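# Push the loose wires back inside the electrical box

## Task

Put the wires back inside the electrical box, with no wire kinked and no wire reaching out beyond the wall.

## Robot and tools

Robot: two arms, left_arm and right_arm, each ending in a five-finger hand. right_arm has a right hand; left_arm has a mirrored left hand. Scene frame: origin at table-top height between the nominal bases, +z up, +x out over the table, left_arm on the +y side (not the image side). Calibrated bases: left_arm at (-0.040, +0.283, 0) m, right_arm at (-0.004, -0.342, 0) m, each turned slightly about z. A post is fixed to the floor behind the arms. The instruction pages (reference images, including a FIVE-FINGER LEFT HAND page) can be opened with show_instructions, which takes no arguments and moves nothing.

Hand point: a spot 0.05 m in front of the palm and 0.15 m from the wrist face. Its +z runs along straight fingers, +y comes out of the palm. +x goes across the palm away from the thumb on the right hand, toward the thumb on the left hand. Straight fingertips sit 0.06 to 0.07 m past the point along +z and 0.06 m behind it along -y. A wrist bracket on the little-finger side can strike things. Each hand's position and quaternion in results are in that arm's own base frame; fixed cameras and the table use the scene frame.

Row layout (used by execute_actions and move): 28 numbers, each in [-1, 1], always for both arms. Left arm first: dx, dy, dz, rx, ry, rz, then six hand motors in the order little, ring, middle, index, thumb_bend, thumb_turn, then force_limit, speed. Then the same 14 for the right arm. dx..rz are offsets, not poses: counted from that arm's Hand target at the start of the action (or of the move), along that Hand target's own axes. 1.0 = 0.6 m or 180 degrees; rx, ry, rz form one rotation vector. Sending the same offset again moves further. All six pose numbers 0 means no new pose for that arm. Hand motor numbers are absolute targets: +1 open/straight, -1 closed; thumb_turn -1 puts the thumb in front of the palm facing the fingers, +1 beside it. force_limit maps -1 to about 0 N and +1 to 10 N at the fingertip (15 N for the two thumb motors). speed runs from near zero at -1 to full at +0.48 and above. Hand numbers never mean 'unchanged': to keep a hand as is, resend the last eight numbers you actually sent it (or, if none yet, its hand_measured plus hand_force_limit and hand_speed). For a soft grip close at speed -0.94 or lower. A thumb-opposed grip fits objects roughly 0.035 to 0.065 m thick.

execute_actions: actions is a list of actions; each action is up to 15 rows, one per 1/30 s step, a short action repeating its last row to step 15. Every row in an action is offset from the same start pose. cameras: list of names, ["all"], or []; default shows all only when actions is empty. An empty list just reports state and images.

move: target is one row or a list of up to 15 rows, every one offset from the same starting Hand targets (not chained). Straight-line paths, all arms finishing together, capped at 10 s total; no obstacle avoidance. speed: m/s, 0.002 to 4.3, default 0.25 (turns up to twice that in rad/s), one value or one per target. blend: corner rounding in m, default 0 (stop at each target). blocking=false returns after about 0.5 s while motion continues. cameras as above.

wait: seconds from 0 to 3600, sends nothing new; a running move continues. stop: brakes a running move. zoom_image: camera (cam_high, cam_low, cam_left_wrist, cam_right_wrist) and region [x0, y0, x1, y1] in pixels, at most 504 by 504, from the newest images. finished_scene: ends the scene for good (scene 1, optional); the wires must stay in place without the robot.

Results: end_effector_position (m) and end_effector_quat_wxyz, Hand target (the commanded pose after clipping; next offsets start here), joint positions, velocities and torques, and per hand hand_measured, hand_stopped_by (moving, target, force, stalled, fault), hand_load_n (positive when pushed open; near 0 means grip lost). A move adds a move: line such as done, off_target, moving, held or fault, plus limits=paced (pose clipped) or limits=held (steps withheld). MOTOR HOT warns of heating; an OVER-TEMPERATURE FAULT drops the arm for 30 to 60 s.

Behaviour: arms track loosely; resting 1 to 3 cm (sometimes 5) short, usually low, is normal. Orientation commands are clipped to 40 degrees from the current one each step. If the hand rests short, send the remaining distance as a new offset. A blocked arm keeps pushing until told to move back past its hand point. Cameras: cam_high and cam_low fixed (672x504), plus one wrist camera per arm.

Avoid: dropping or flinging anything, any object leaving the table, fast contacts, hard presses on fixed things or the post, the two arms or hands touching or one hand gripping the other, overloading fingers, long stretched or straining poses that heat motors, and kinking the wires.

Each tool is called after "Call:" as a command line: name --argument value for each argument, lists and objects as JSON in quotes; but a table of rows of numbers goes row by row, as --pt "numbers of a row", without its own name.

Reference images:

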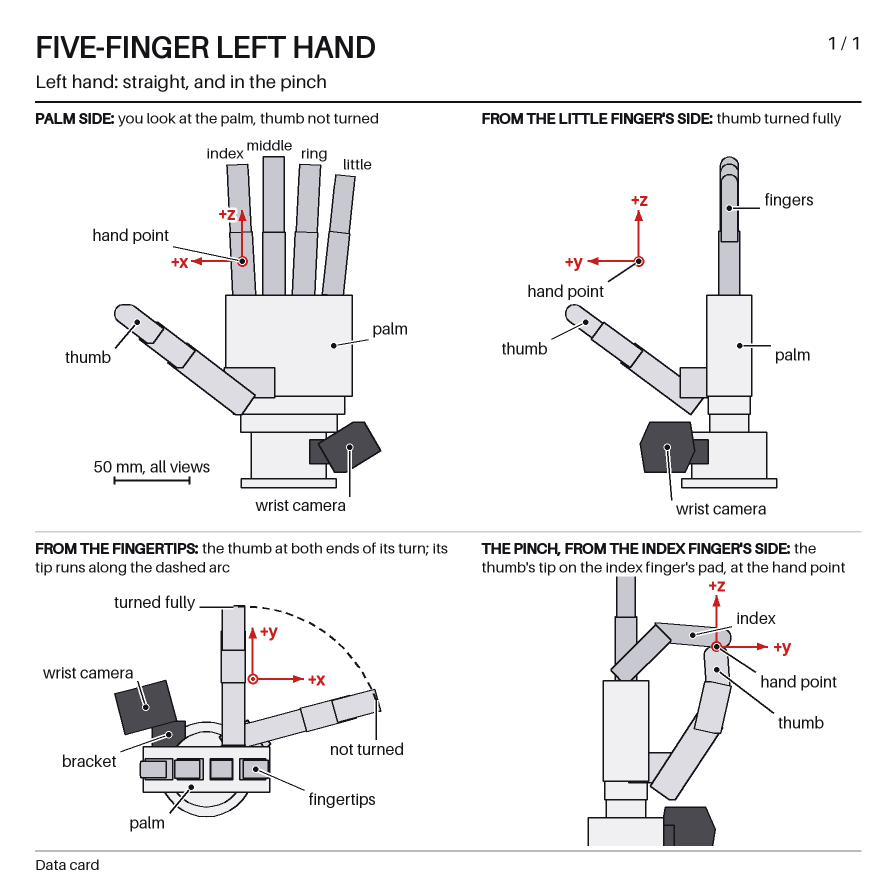

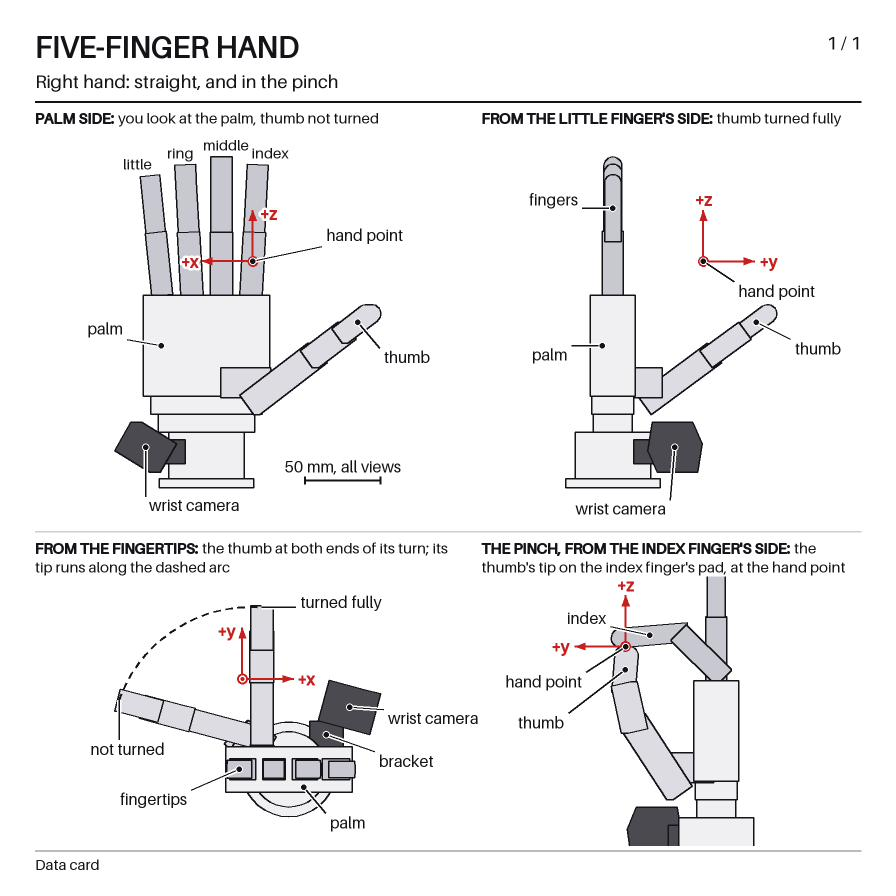

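## Session

Call:
execute_actions --actions '[]'

Scene clock: 0.00 s.
left_arm: end_effector_position=(+0.3000, -0.2626, +0.3909) hand_measured=(+1.000, +1.000, +1.000, +1.000, +1.000, +1.000) hand_load_n=(+0.0, +0.0, +0.0, +0.0, +0.0, +0.0) hand_stopped_by=(target, target, target, target, target, target) hand_force_limit=0.00 hand_speed=-0.80 end_effector_quat_wxyz=(+0.244, +0.152, +0.948, -0.138) | right_arm: end_effector_position=(+0.0481, -0.2243, +0.1656) hand_measured=(+1.000, +1.000, +1.000, +1.000, +1.000, +1.000) hand_load_n=(+0.5, +0.0, +0.0, +0.0, +0.0, +0.0) hand_stopped_by=(target, target, target, target, target, target) hand_force_limit=0.00 hand_speed=-0.80 end_effector_quat_wxyz=(-0.059, +0.004, +0.984, -0.169)
Joint positions: left_arm=[-0.86 1.195 1.56 -1.377 -0.1 1.057] | right_arm=[-1.381 0.825 0.79 -1.221 0.178 0.17]
Joint velocities: within noise
Joint torques (N m): no reading
Heat: left arm: hottest waist 23 °C; right arm: hottest elbow 23 °C.
Hand target: left_arm +0.3021, -0.2649, +0.4064; +0.258, +0.150, +0.943, -0.150 | right_arm +0.0496, -0.2321, +0.1766; -0.056, +0.006, +0.981, -0.183

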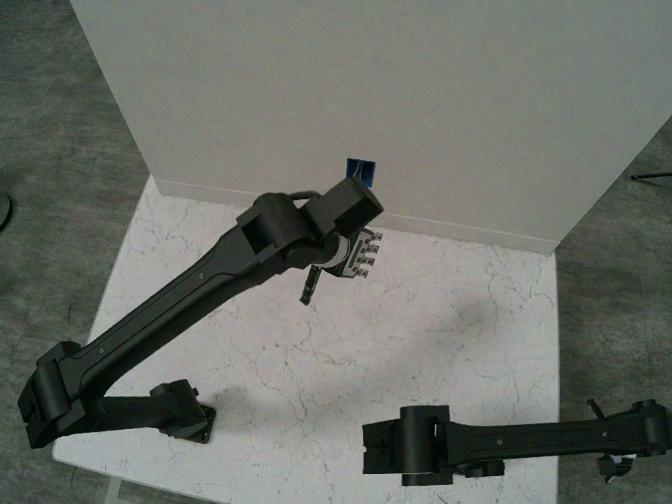

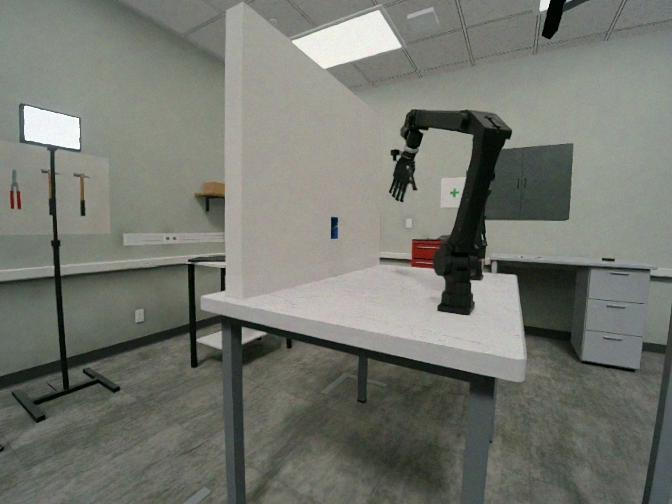

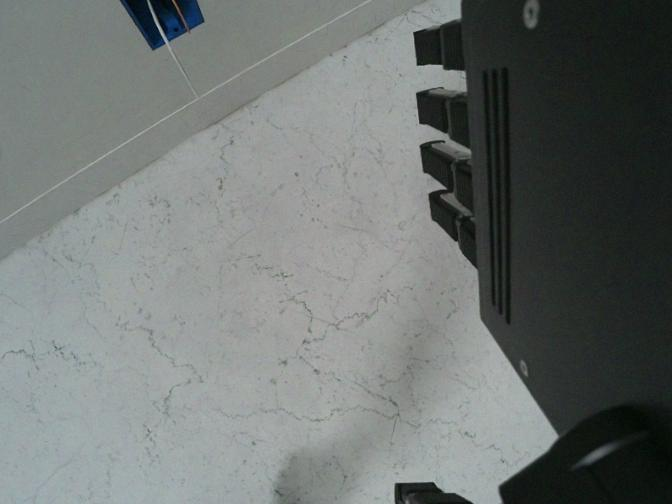

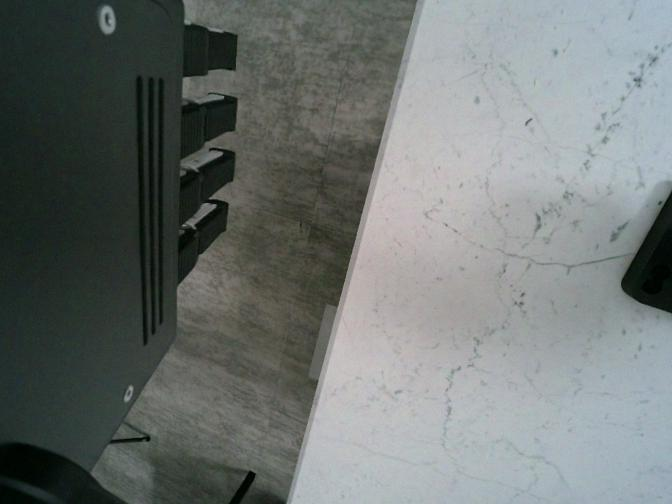

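Call:
zoom_image --camera "cam_high" --region '[320, 130, 420, 230]'

Call:
zoom_image --camera "cam_low" --region '[300, 200, 370, 260]'

Call:
zoom_image --camera "cam_left_wrist" --region '[60, 0, 260, 120]'

Scaled by 5.040 from the camera's image (finer frame: 960x720).

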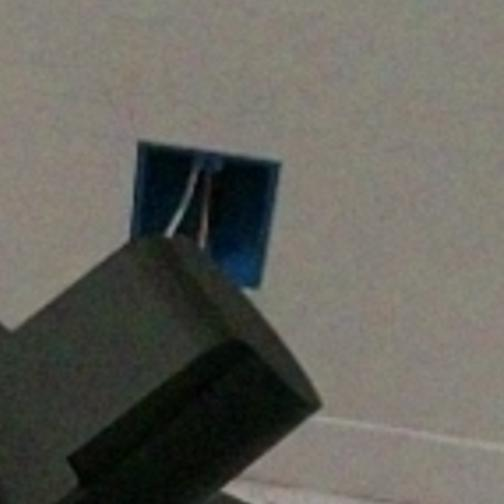

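Scaled by 7.200 from the camera's image (finer frame: 960x720).

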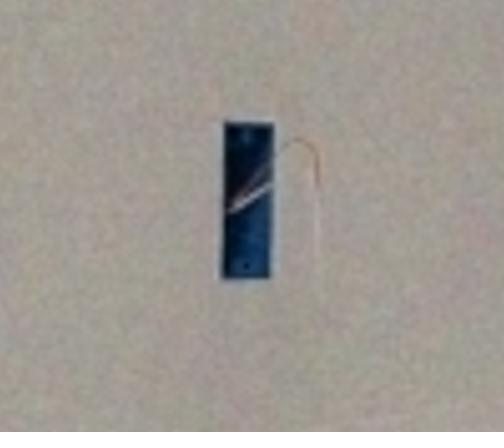

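Scaled by 2.520 from the camera's image (finer frame: 960x720).

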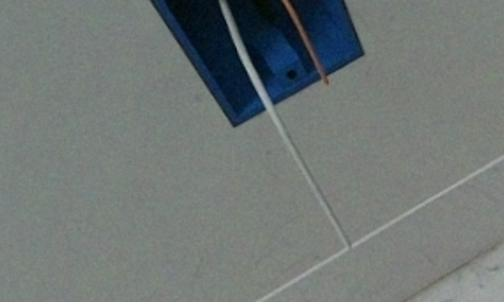

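Call:
move --target '[0.0268,0.0552,0.2247,0.1361,-0.3705,-0.4462,1,1,1,1,1,1,0,-0.8,0,0,0,0,0,0,1,1,1,1,1,1,0,-0.8]' --speed 0.2 --cameras '["all"]'

Scene clock: 68.97 s.
left_arm: end_effector_position=(+0.3605, -0.2741, +0.2764) hand_measured=(+1.000, +1.000, +1.000, +1.000, +1.000, +1.000) hand_load_n=(+0.0, +0.0, +0.0, +0.0, +0.0, -0.5) hand_stopped_by=(target, target, target, target, target, target) hand_force_limit=0.00 hand_speed=-0.80 end_effector_quat_wxyz=(+0.511, -0.504, +0.500, -0.483) | right_arm: end_effector_position=(+0.0481, -0.2243, +0.1656) hand_measured=(+1.000, +1.000, +1.000, +1.000, +1.000, +1.000) hand_load_n=(+0.0, +0.0, +0.0, +0.0, +0.0, +0.0) hand_stopped_by=(target, target, target, target, target, target) hand_force_limit=0.00 hand_speed=-0.80 end_effector_quat_wxyz=(-0.059, +0.004, +0.984, -0.169)
Joint positions: left_arm=[-0.985 0.997 0.608 0.371 -1.017 0.009] | right_arm=[-1.381 0.825 0.79 -1.221 0.178 0.17]
Joint torques (N m): left_arm=[-1.32 -2.2 10.7 2.44 -0.19 -0.15] | right_arm=[0.44 -2.43 9.03 0.42 0.13 0.02]
Heat: left arm: hottest elbow 28 °C; right arm: hottest elbow 31 °C.
Hand target: left_arm +0.3603, -0.2799, +0.2802; +0.507, -0.507, +0.493, -0.493 | right_arm +0.0496, -0.2321, +0.1766; -0.056, +0.006, +0.981, -0.183
Off the commanded pose: left_arm 0.007 m, 1 deg | right_arm 0.014 m, 2 deg.
move: done
cam_left_wrist: T_world_to_cam=[[-0.01, -0.25832, 0.96601, -0.34203], [-0.42312, -0.87421, -0.23815, -0.01011], [0.90602, -0.41112, -0.10056, -0.29425]] pos_world=[0.25889, -0.21816, 0.29841]

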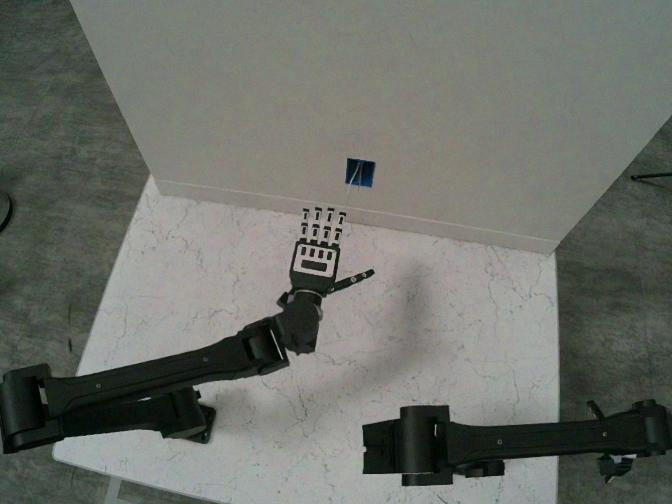

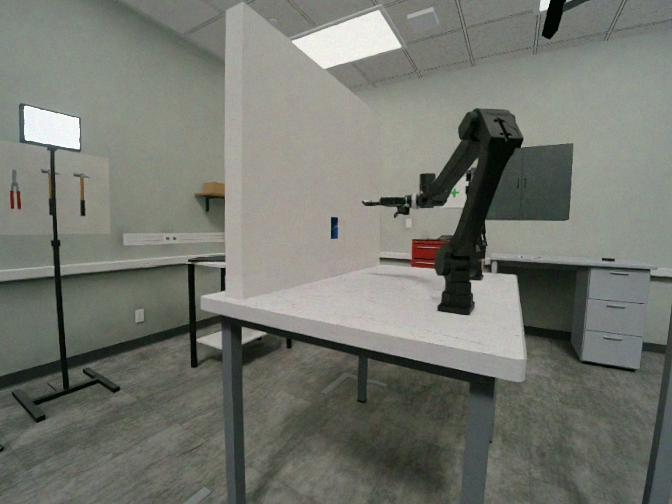

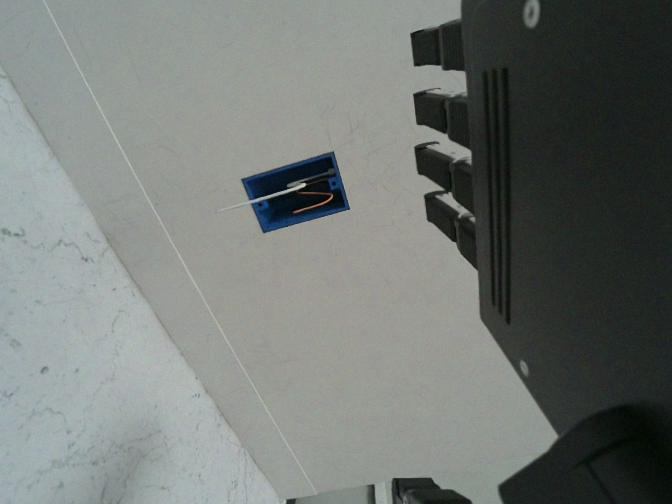

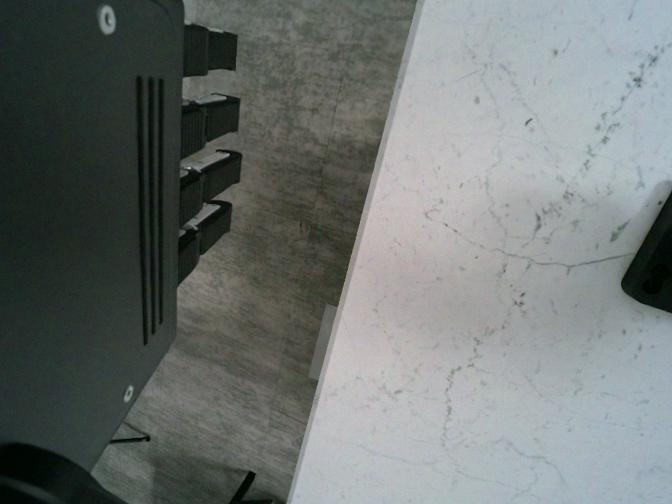

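Call:
zoom_image --camera "cam_left_wrist" --region '[210, 140, 360, 240]'

Call:
zoom_image --camera "cam_low" --region '[315, 205, 357, 247]'

Call:
zoom_image --camera "cam_high" --region '[330, 145, 390, 205]'

Scaled by 3.360 from the camera's image (finer frame: 960x720).

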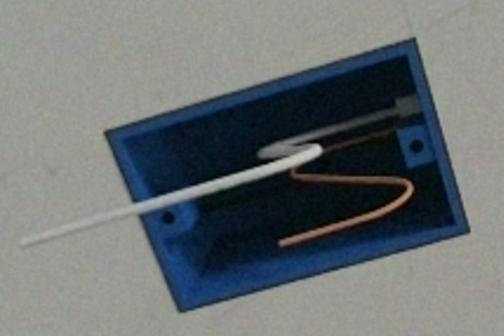

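Scaled by 12.000 from the camera's image (finer frame: 960x720).

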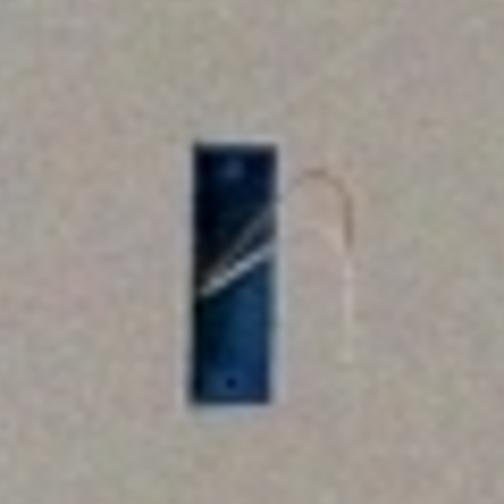

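Scaled by 8.400 from the camera's image (finer frame: 960x720).

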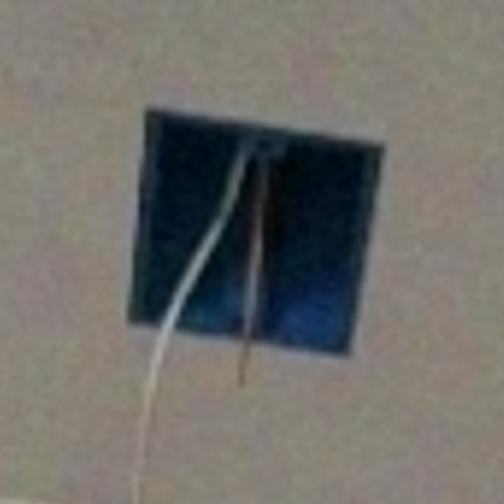

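Call:
move --pt "0 0 0 0 0 0 1 1 1 1 1 1 0 -0.8 -0.3085 -0.0580 -0.2348 0.3694 -0.2720 -0.1449 1 1 1 1 1 1 0 -0.8" --pt "0 0 0 0 0 0 1 1 1 1 1 1 0 -0.8 -0.5158 0.5728 -0.3780 0.2551 -0.5993 -0.3841 1 1 1 1 1 1 0 -0.8" --speed 0.25 --blend '[0.05,0]' --cameras '["all"]'

Scene clock: 107.43 s.
left_arm: end_effector_position=(+0.3605, -0.2741, +0.2764) hand_measured=(+1.000, +1.000, +1.000, +1.000, +1.000, +1.000) hand_load_n=(+0.0, +0.0, +0.0, +0.0, +0.0, +0.0) hand_stopped_by=(target, target, target, target, target, target) hand_force_limit=0.00 hand_speed=-0.80 end_effector_quat_wxyz=(+0.511, -0.504, +0.500, -0.483) | right_arm: end_effector_position=(+0.3671, +0.1519, +0.2015) hand_measured=(+1.000, +1.000, +1.000, +1.000, +1.000, +1.000) hand_load_n=(+0.0, +0.0, +0.0, +0.0, +0.0, +0.0) hand_stopped_by=(target, target, target, target, target, target) hand_force_limit=0.00 hand_speed=-0.80 end_effector_quat_wxyz=(+0.598, -0.620, +0.376, -0.341)
Joint positions: left_arm=[-0.985 0.997 0.608 0.371 -1.017 0.009] | right_arm=[0.144 0.788 0.322 0.411 -0.362 0.006]
Joint torques (N m): left_arm=[-1.38 -2.2 10.69 2.47 -0.19 -0.16] | right_arm=[1.61 -0.97 10.73 1.73 -0.16 -0.04]
Heat: left arm: hottest elbow 30 °C; right arm: hottest elbow 33 °C.
Hand target: left_arm +0.3603, -0.2799, +0.2801; +0.507, -0.507, +0.493, -0.493 | right_arm +0.3793, +0.1601, +0.2296; +0.612, -0.613, +0.353, -0.354
Off the commanded pose: left_arm 0.007 m, 1 deg | right_arm 0.032 m, 4 deg.
move: off_target (right_arm)
cam_left_wrist: T_world_to_cam=[[-0.01, -0.25832, 0.96601, -0.34203], [-0.42312, -0.87421, -0.23815, -0.01011], [0.90602, -0.41112, -0.10056, -0.29425]] pos_world=[0.25889, -0.21816, 0.29841]
cam_right_wrist: T_world_to_cam=[[0.03441, -0.19034, -0.98112, 0.21384], [-0.81311, 0.56546, -0.13822, 0.25412], [0.58109, 0.80251, -0.13531, -0.19697]] pos_world=[0.31373, 0.05507, 0.21827]

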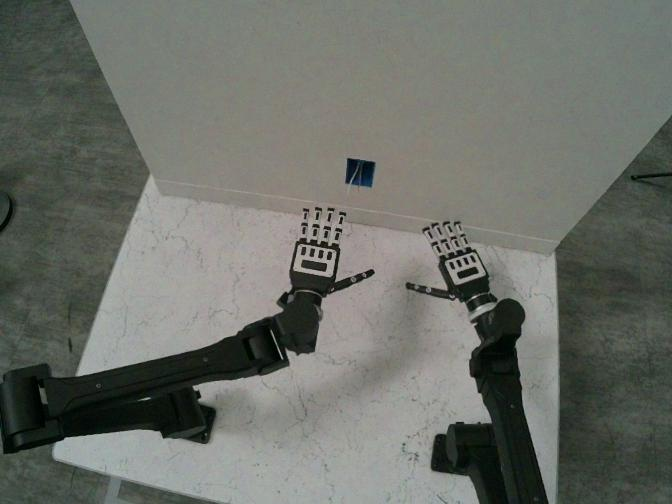

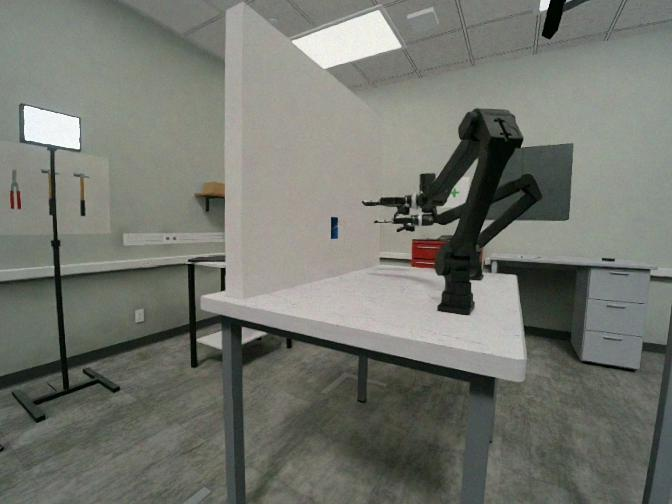

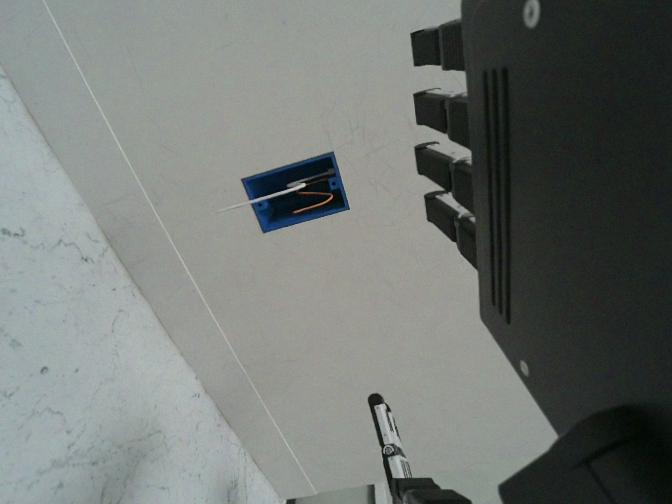

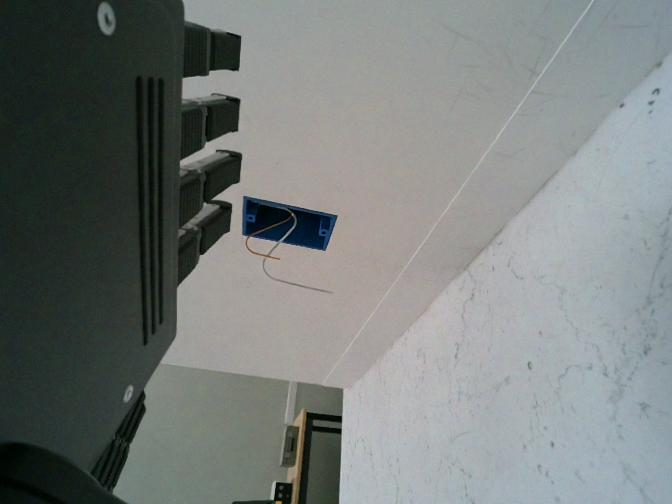

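Call:
zoom_image --camera "cam_right_wrist" --region '[225, 180, 355, 310]'

Call:
zoom_image --camera "cam_left_wrist" --region '[210, 130, 360, 250]'

Scaled by 3.877 from the camera's image (finer frame: 960x720).

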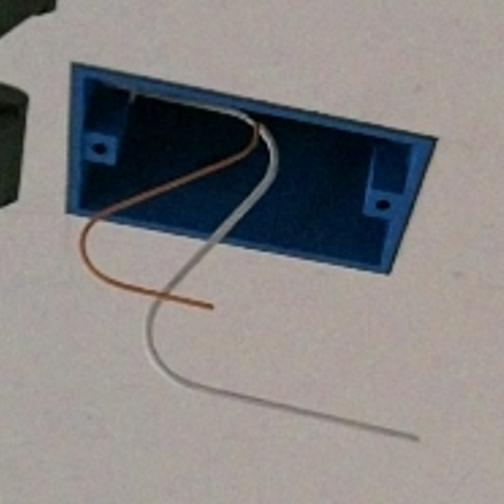

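Scaled by 3.360 from the camera's image (finer frame: 960x720).

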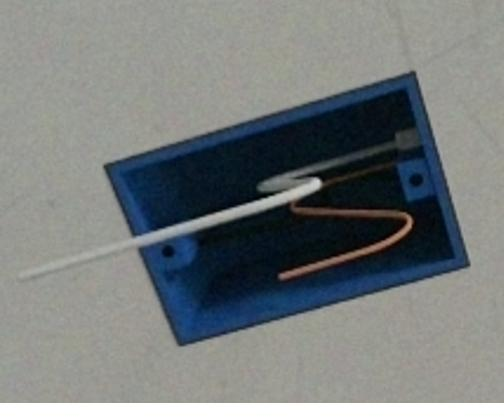

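Call:
move --pt "0 0 0 0 0 -0.5 -1 1 1 1 1 1 0 -0.5 0 0 0 0 0 0 1 1 1 1 1 1 0 -0.8" --pt "0.0967 0.025 -0.0027 0 0 -0.5 -1 1 1 1 1 1 0 -0.5 0 0 0 0 0 0 1 1 1 1 1 1 0 -0.8" --speed 0.2 --cameras '["all"]'

Scene clock: 204.43 s.
left_arm: end_effector_position=(+0.3542, -0.3270, +0.2441) hand_measured=(-1.000, +1.000, +1.000, +1.000, +1.000, +1.000) hand_load_n=(+0.0, +0.0, +0.0, +0.0, -0.5, +0.0) hand_stopped_by=(target, target, target, target, target, target) hand_force_limit=0.00 hand_speed=-0.50 end_effector_quat_wxyz=(-0.026, +0.716, -0.008, +0.697) | right_arm: end_effector_position=(+0.3671, +0.1519, +0.2015) hand_measured=(+1.000, +1.000, +1.000, +1.000, +1.000, +1.000) hand_load_n=(-0.5, +0.0, +0.0, -0.5, +0.0, +0.0) hand_stopped_by=(target, target, target, target, target, target) hand_force_limit=0.00 hand_speed=-0.80 end_effector_quat_wxyz=(+0.598, -0.620, +0.376, -0.341)
Joint positions: left_arm=[-1.042 1.307 0.452 0.799 -1.068 -1.571] | right_arm=[0.144 0.788 0.322 0.411 -0.362 0.006]
Joint torques (N m): left_arm=[-0.79 -4.13 11.43 2.44 -0.22 -0.09] | right_arm=[1.61 -1.14 10.76 1.83 -0.15 -0.03]
Heat: left arm: hottest elbow 30 °C; right arm: hottest elbow 37 °C.
Hand target: left_arm +0.3602, -0.3380, +0.2651; -0.010, +0.707, +0.010, +0.707 | right_arm +0.3793, +0.1601, +0.2296; +0.612, -0.613, +0.353, -0.354
Off the commanded pose: left_arm 0.024 m, 3 deg | right_arm 0.032 m, 4 deg.
move: off_target (left_arm)
cam_left_wrist: T_world_to_cam=[[-0.04554, 0.95839, 0.28182, 0.25294], [-0.41876, -0.27444, 0.86563, -0.14161], [0.90695, -0.0786, 0.41383, -0.33064]] pos_world=[0.25209, -0.30726, 0.18813]
cam_right_wrist: T_world_to_cam=[[0.03441, -0.19034, -0.98112, 0.21384], [-0.81311, 0.56546, -0.13822, 0.25412], [0.58109, 0.80251, -0.13531, -0.19697]] pos_world=[0.31373, 0.05507, 0.21827]

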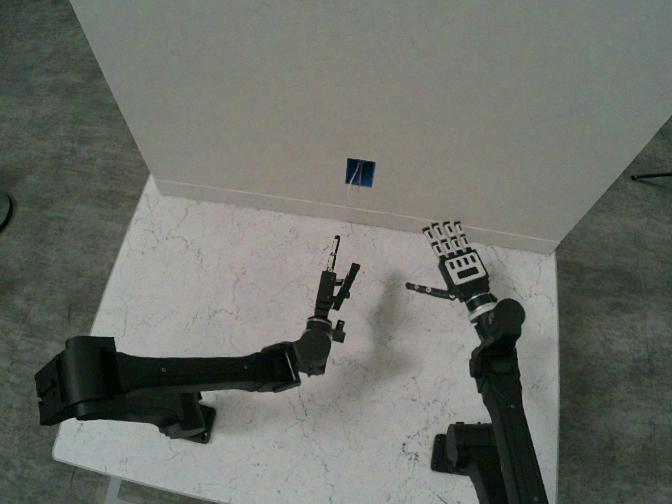

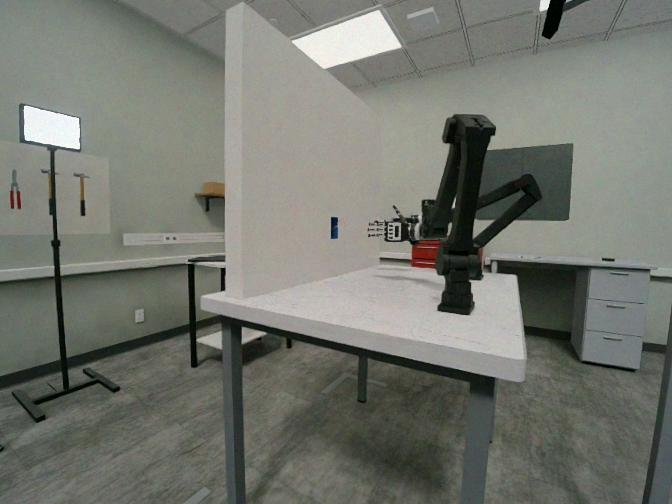

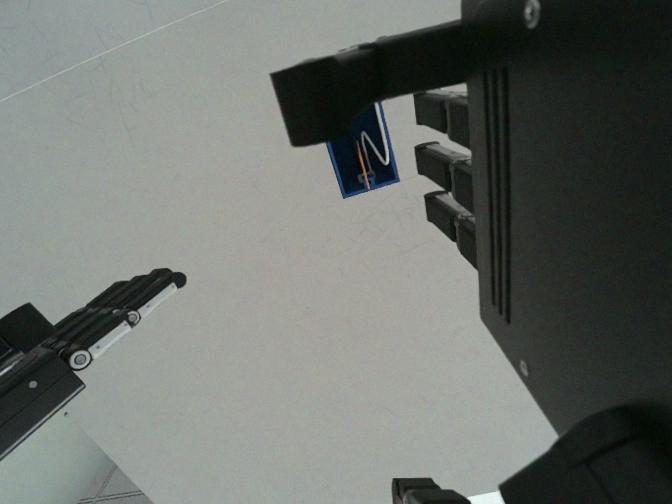

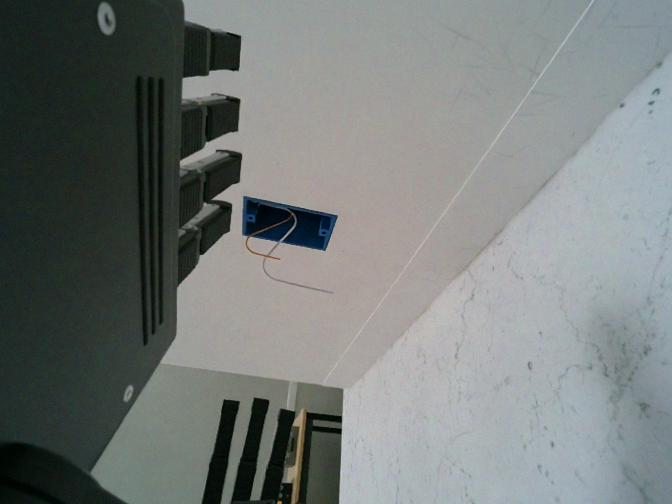

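Call:
move --target '[0.0383,0.0205,0.0762,0,0.0083,-0.0154,1,1,1,1,1,1,0,-0.5,0,0,0,0,0,0,1,1,1,1,1,1,0,-0.8]' --speed 0.1 --cameras '["all"]'

Scene clock: 217.13 s.
left_arm: end_effector_position=(+0.3966, -0.3410, +0.2654) hand_measured=(+1.000, +1.000, +1.000, +1.000, +1.000, +1.000) hand_load_n=(+0.0, +0.0, +0.0, +0.0, +0.0, -0.5) hand_stopped_by=(target, target, target, target, target, target) hand_force_limit=0.00 hand_speed=-0.50 end_effector_quat_wxyz=(-0.011, +0.708, +0.007, +0.706) | right_arm: end_effector_position=(+0.3671, +0.1519, +0.2015) hand_measured=(+1.000, +1.000, +1.000, +1.000, +1.000, +1.000) hand_load_n=(+0.0, +0.0, +0.0, +0.0, +0.0, +0.0) hand_stopped_by=(target, target, target, target, target, target) hand_force_limit=0.00 hand_speed=-0.80 end_effector_quat_wxyz=(+0.598, -0.620, +0.376, -0.341)
Joint positions: left_arm=[-0.957 1.373 0.554 0.811 -0.982 -1.571] | right_arm=[0.144 0.788 0.322 0.411 -0.362 0.006]
Joint torques (N m): left_arm=[0.03 -5.19 11.93 2.41 0.17 -0.17] | right_arm=[1.61 -1.14 10.74 1.83 -0.15 -0.03]
Heat: left arm: hottest elbow 31 °C; right arm: hottest elbow 38 °C.
Hand target: left_arm +0.4063, -0.3490, +0.2882; +0.007, +0.697, +0.027, +0.716 | right_arm +0.3793, +0.1601, +0.2296; +0.612, -0.613, +0.353, -0.354
Off the commanded pose: left_arm 0.026 m, 3 deg | right_arm 0.032 m, 4 deg.
move: off_target (left_arm)
cam_left_wrist: T_world_to_cam=[[-0.05073, 0.96943, 0.24008, 0.27919], [-0.43972, -0.23751, 0.86616, -0.12538], [0.8967, -0.06163, 0.43833, -0.37568]] pos_world=[0.29591, -0.32359, 0.20624]
cam_right_wrist: T_world_to_cam=[[0.03441, -0.19034, -0.98112, 0.21384], [-0.81311, 0.56546, -0.13822, 0.25412], [0.58109, 0.80251, -0.13531, -0.19697]] pos_world=[0.31373, 0.05507, 0.21827]

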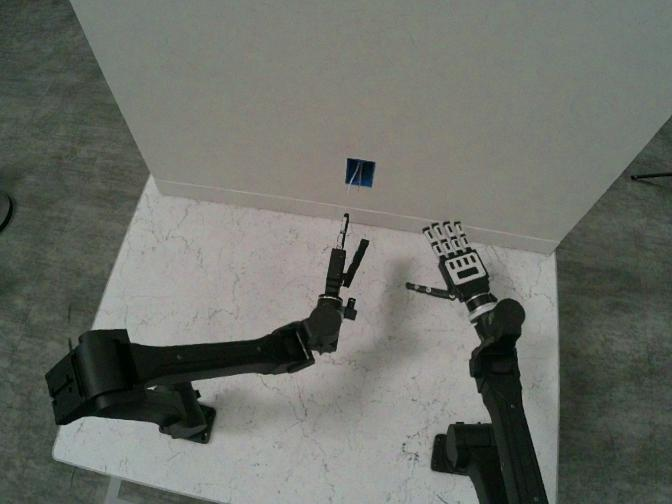

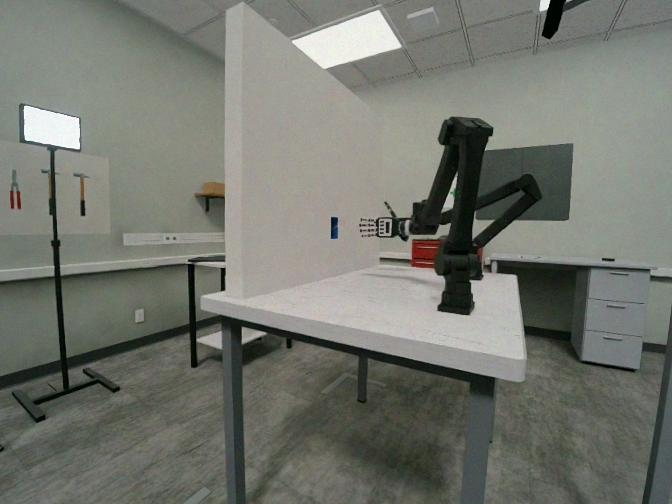

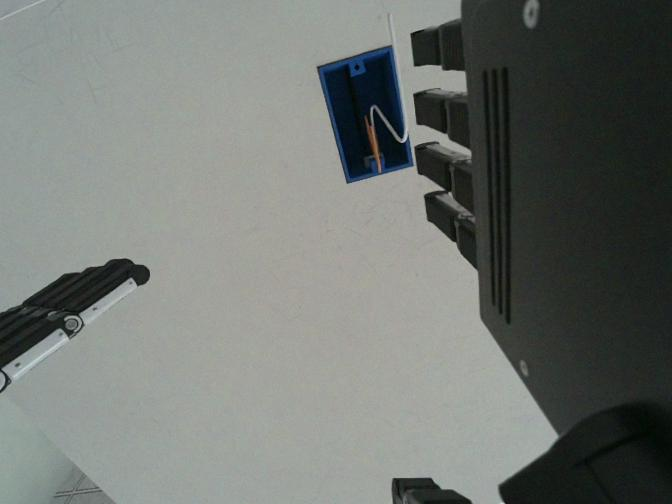

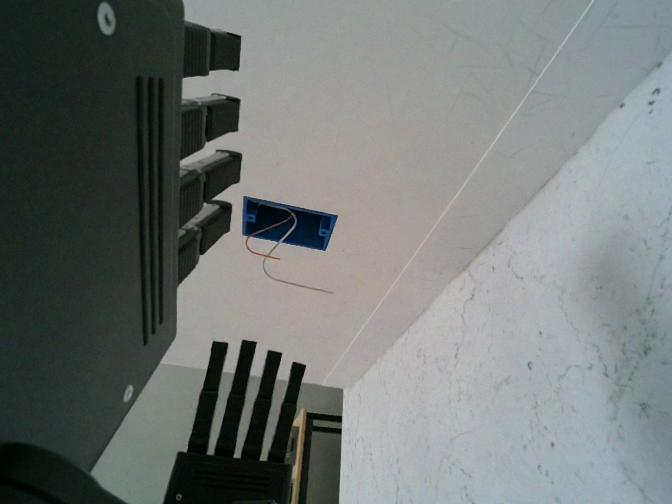

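Call:
zoom_image --camera "cam_left_wrist" --region '[300, 0, 500, 260]'

Call:
zoom_image --camera "cam_right_wrist" --region '[170, 180, 370, 440]'

Scaled by 1.938 from the camera's image (finer frame: 960x720).

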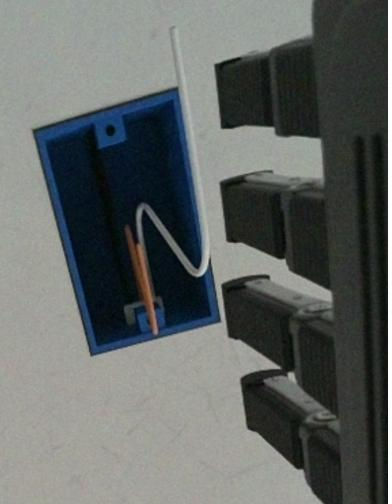

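Scaled by 1.938 from the camera's image (finer frame: 960x720).

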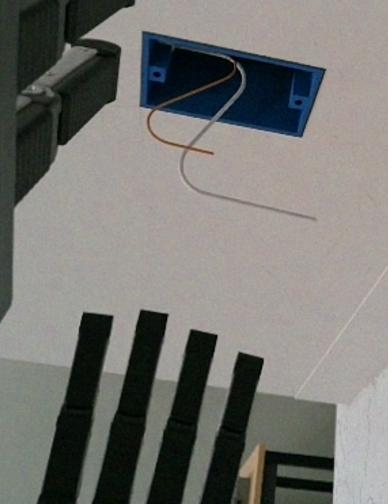

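Call:
move --target '[-0.0023,-0.005,0.1001,0,0,0,1,1,1,1,1,1,0,-0.5,0,0,0,0,0,0,1,1,1,1,1,1,0,-0.8]' --speed 0.08 --cameras '["cam_left_wrist","cam_right_wrist"]'

Call:
zoom_image --camera "cam_left_wrist" --region '[300, 0, 500, 260]'

Call:
zoom_image --camera "cam_right_wrist" --region '[170, 180, 370, 440]'

Scene clock: 254.17 s.
left_arm: end_effector_position=(+0.4554, -0.3371, +0.2673) hand_measured=(+1.000, +1.000, +1.000, +1.000, +1.000, +1.000) hand_load_n=(+0.0, +0.0, +0.0, +0.0, +0.0, +0.0) hand_stopped_by=(target, target, target, target, target, target) hand_force_limit=0.00 hand_speed=-0.50 end_effector_quat_wxyz=(-0.008, +0.708, +0.011, +0.706) | right_arm: end_effector_position=(+0.3671, +0.1519, +0.2015) hand_measured=(+1.000, +1.000, +1.000, +1.000, +1.000, +1.000) hand_load_n=(+0.0, +0.0, +0.0, +0.0, +0.0, -0.5) hand_stopped_by=(target, target, target, target, target, target) hand_force_limit=0.00 hand_speed=-0.80 end_effector_quat_wxyz=(+0.598, -0.620, +0.376, -0.341)
Joint positions: left_arm=[-0.826 1.458 0.645 0.811 -0.852 -1.577] | right_arm=[0.144 0.788 0.322 0.411 -0.362 0.006]
Joint torques (N m): left_arm=[-0.03 -6.53 12.04 1.95 0.17 -0.19] | right_arm=[1.67 -0.97 10.71 1.81 -0.15 -0.03]
Heat: left arm: hottest elbow 29 °C; right arm: hottest elbow 39 °C.
Hand target: left_arm +0.4663, -0.3444, +0.2882; +0.007, +0.697, +0.027, +0.716 | right_arm +0.3793, +0.1601, +0.2296; +0.612, -0.613, +0.353, -0.354
Off the commanded pose: left_arm 0.025 m, 3 deg | right_arm 0.032 m, 4 deg.
move: off_target (left_arm)
cam_left_wrist: T_world_to_cam=[[-0.05242, 0.97173, 0.2302, 0.28203], [-0.44165, -0.22931, 0.86739, -0.09691], [0.89566, -0.0562, 0.44118, -0.42742]] pos_world=[0.35481, -0.3203, 0.20771]
cam_right_wrist: T_world_to_cam=[[0.03441, -0.19034, -0.98112, 0.21384], [-0.81311, 0.56546, -0.13822, 0.25412], [0.58109, 0.80251, -0.13531, -0.19697]] pos_world=[0.31373, 0.05507, 0.21827]

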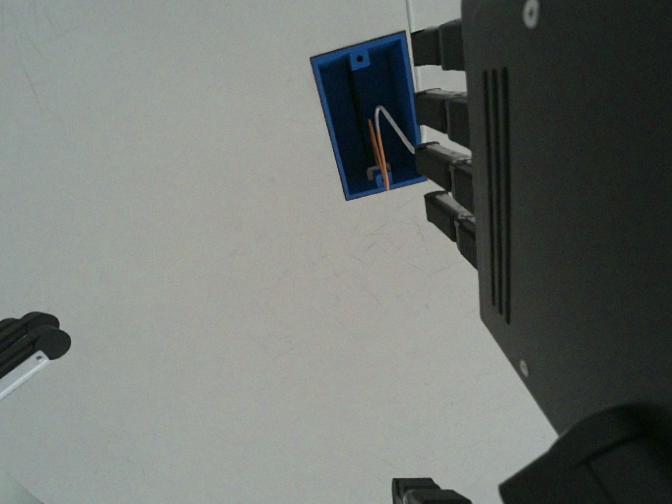

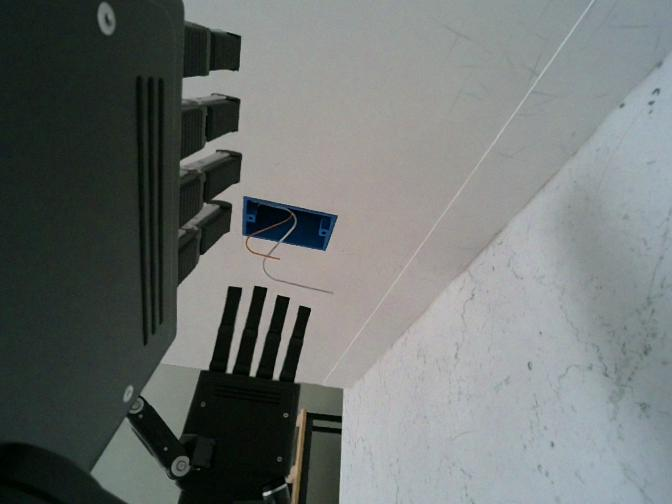

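Scaled by 1.938 from the camera's image (finer frame: 960x720).

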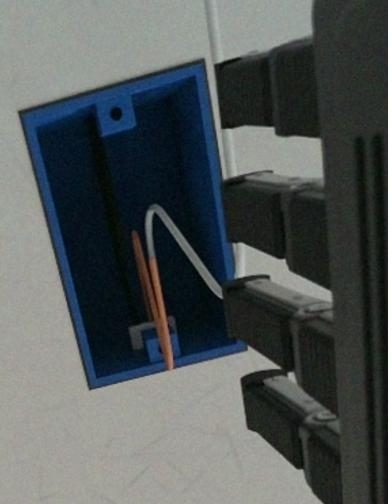

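Scaled by 1.938 from the camera's image (finer frame: 960x720).

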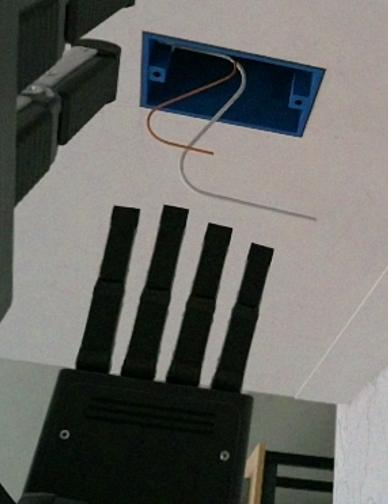

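Call:
move --target '[-0.014,0.0087,0.0077,0,0,0,1,1,1,1,1,1,0,-0.5,0,0,0,0,0,0,1,1,1,1,1,1,0,-0.8]' --speed 0.05 --cameras '["cam_left_wrist","cam_right_wrist"]'

Call:
zoom_image --camera "cam_left_wrist" --region '[300, 0, 500, 260]'

Call:
zoom_image --camera "cam_right_wrist" --region '[170, 180, 370, 440]'

Scene clock: 282.63 s.
left_arm: end_effector_position=(+0.4608, -0.3430, +0.2542) hand_measured=(+1.000, +1.000, +1.000, +1.000, +1.000, +1.000) hand_load_n=(+0.0, +0.0, +0.0, +0.0, +0.0, +0.0) hand_stopped_by=(target, target, target, target, target, target) hand_force_limit=0.00 hand_speed=-0.50 end_effector_quat_wxyz=(-0.012, +0.712, +0.006, +0.702) | right_arm: end_effector_position=(+0.3671, +0.1519, +0.2015) hand_measured=(+1.000, +1.000, +1.000, +1.000, +1.000, +1.000) hand_load_n=(+0.0, +0.0, +0.0, +0.0, +0.0, -0.5) hand_stopped_by=(target, target, target, target, target, target) hand_force_limit=0.00 hand_speed=-0.80 end_effector_quat_wxyz=(+0.598, -0.620, +0.376, -0.341)
Joint positions: left_arm=[-0.826 1.498 0.657 0.82 -0.852 -1.578] | right_arm=[0.144 0.788 0.322 0.411 -0.362 0.006]
Joint torques (N m): left_arm=[-0.03 -7.18 11.85 2.56 0.14 -0.19] | right_arm=[1.61 -1.14 10.76 1.83 -0.16 -0.04]
Heat: left arm: hottest elbow 30 °C; right arm: hottest elbow 39 °C.
Hand target: left_arm +0.4712, -0.3498, +0.2800; +0.007, +0.697, +0.027, +0.716 | right_arm +0.3793, +0.1601, +0.2296; +0.612, -0.613, +0.353, -0.354
Off the commanded pose: left_arm 0.029 m, 4 deg | right_arm 0.032 m, 4 deg.
move: off_target (left_arm)
cam_left_wrist: T_world_to_cam=[[-0.04907, 0.96868, 0.24341, 0.28521], [-0.43078, -0.2404, 0.86985, -0.09394], [0.90112, -0.06217, 0.42909, -0.42832]] pos_world=[0.3595, -0.32549, 0.19608]
cam_right_wrist: T_world_to_cam=[[0.03441, -0.19034, -0.98112, 0.21384], [-0.81311, 0.56546, -0.13822, 0.25412], [0.58109, 0.80251, -0.13531, -0.19697]] pos_world=[0.31373, 0.05507, 0.21827]

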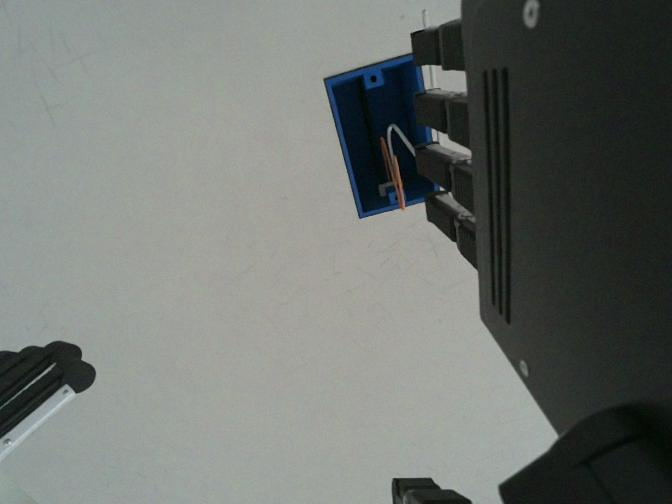

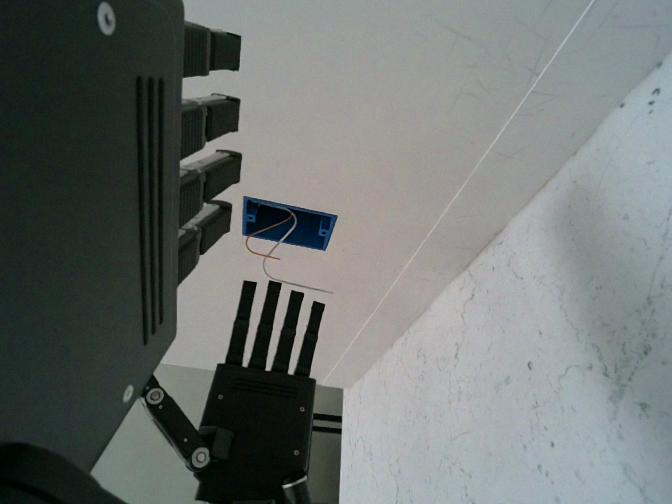

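Scaled by 1.938 from the camera's image (finer frame: 960x720).

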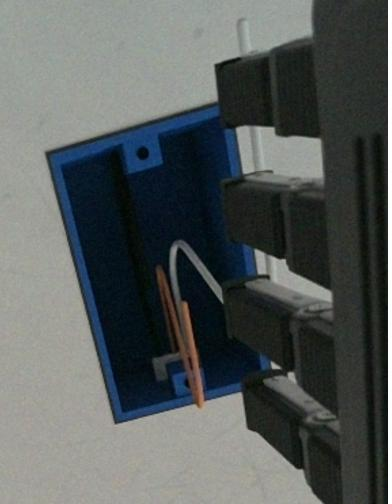

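Scaled by 1.938 from the camera's image (finer frame: 960x720).

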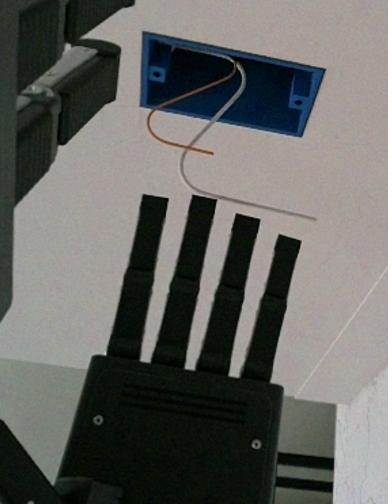

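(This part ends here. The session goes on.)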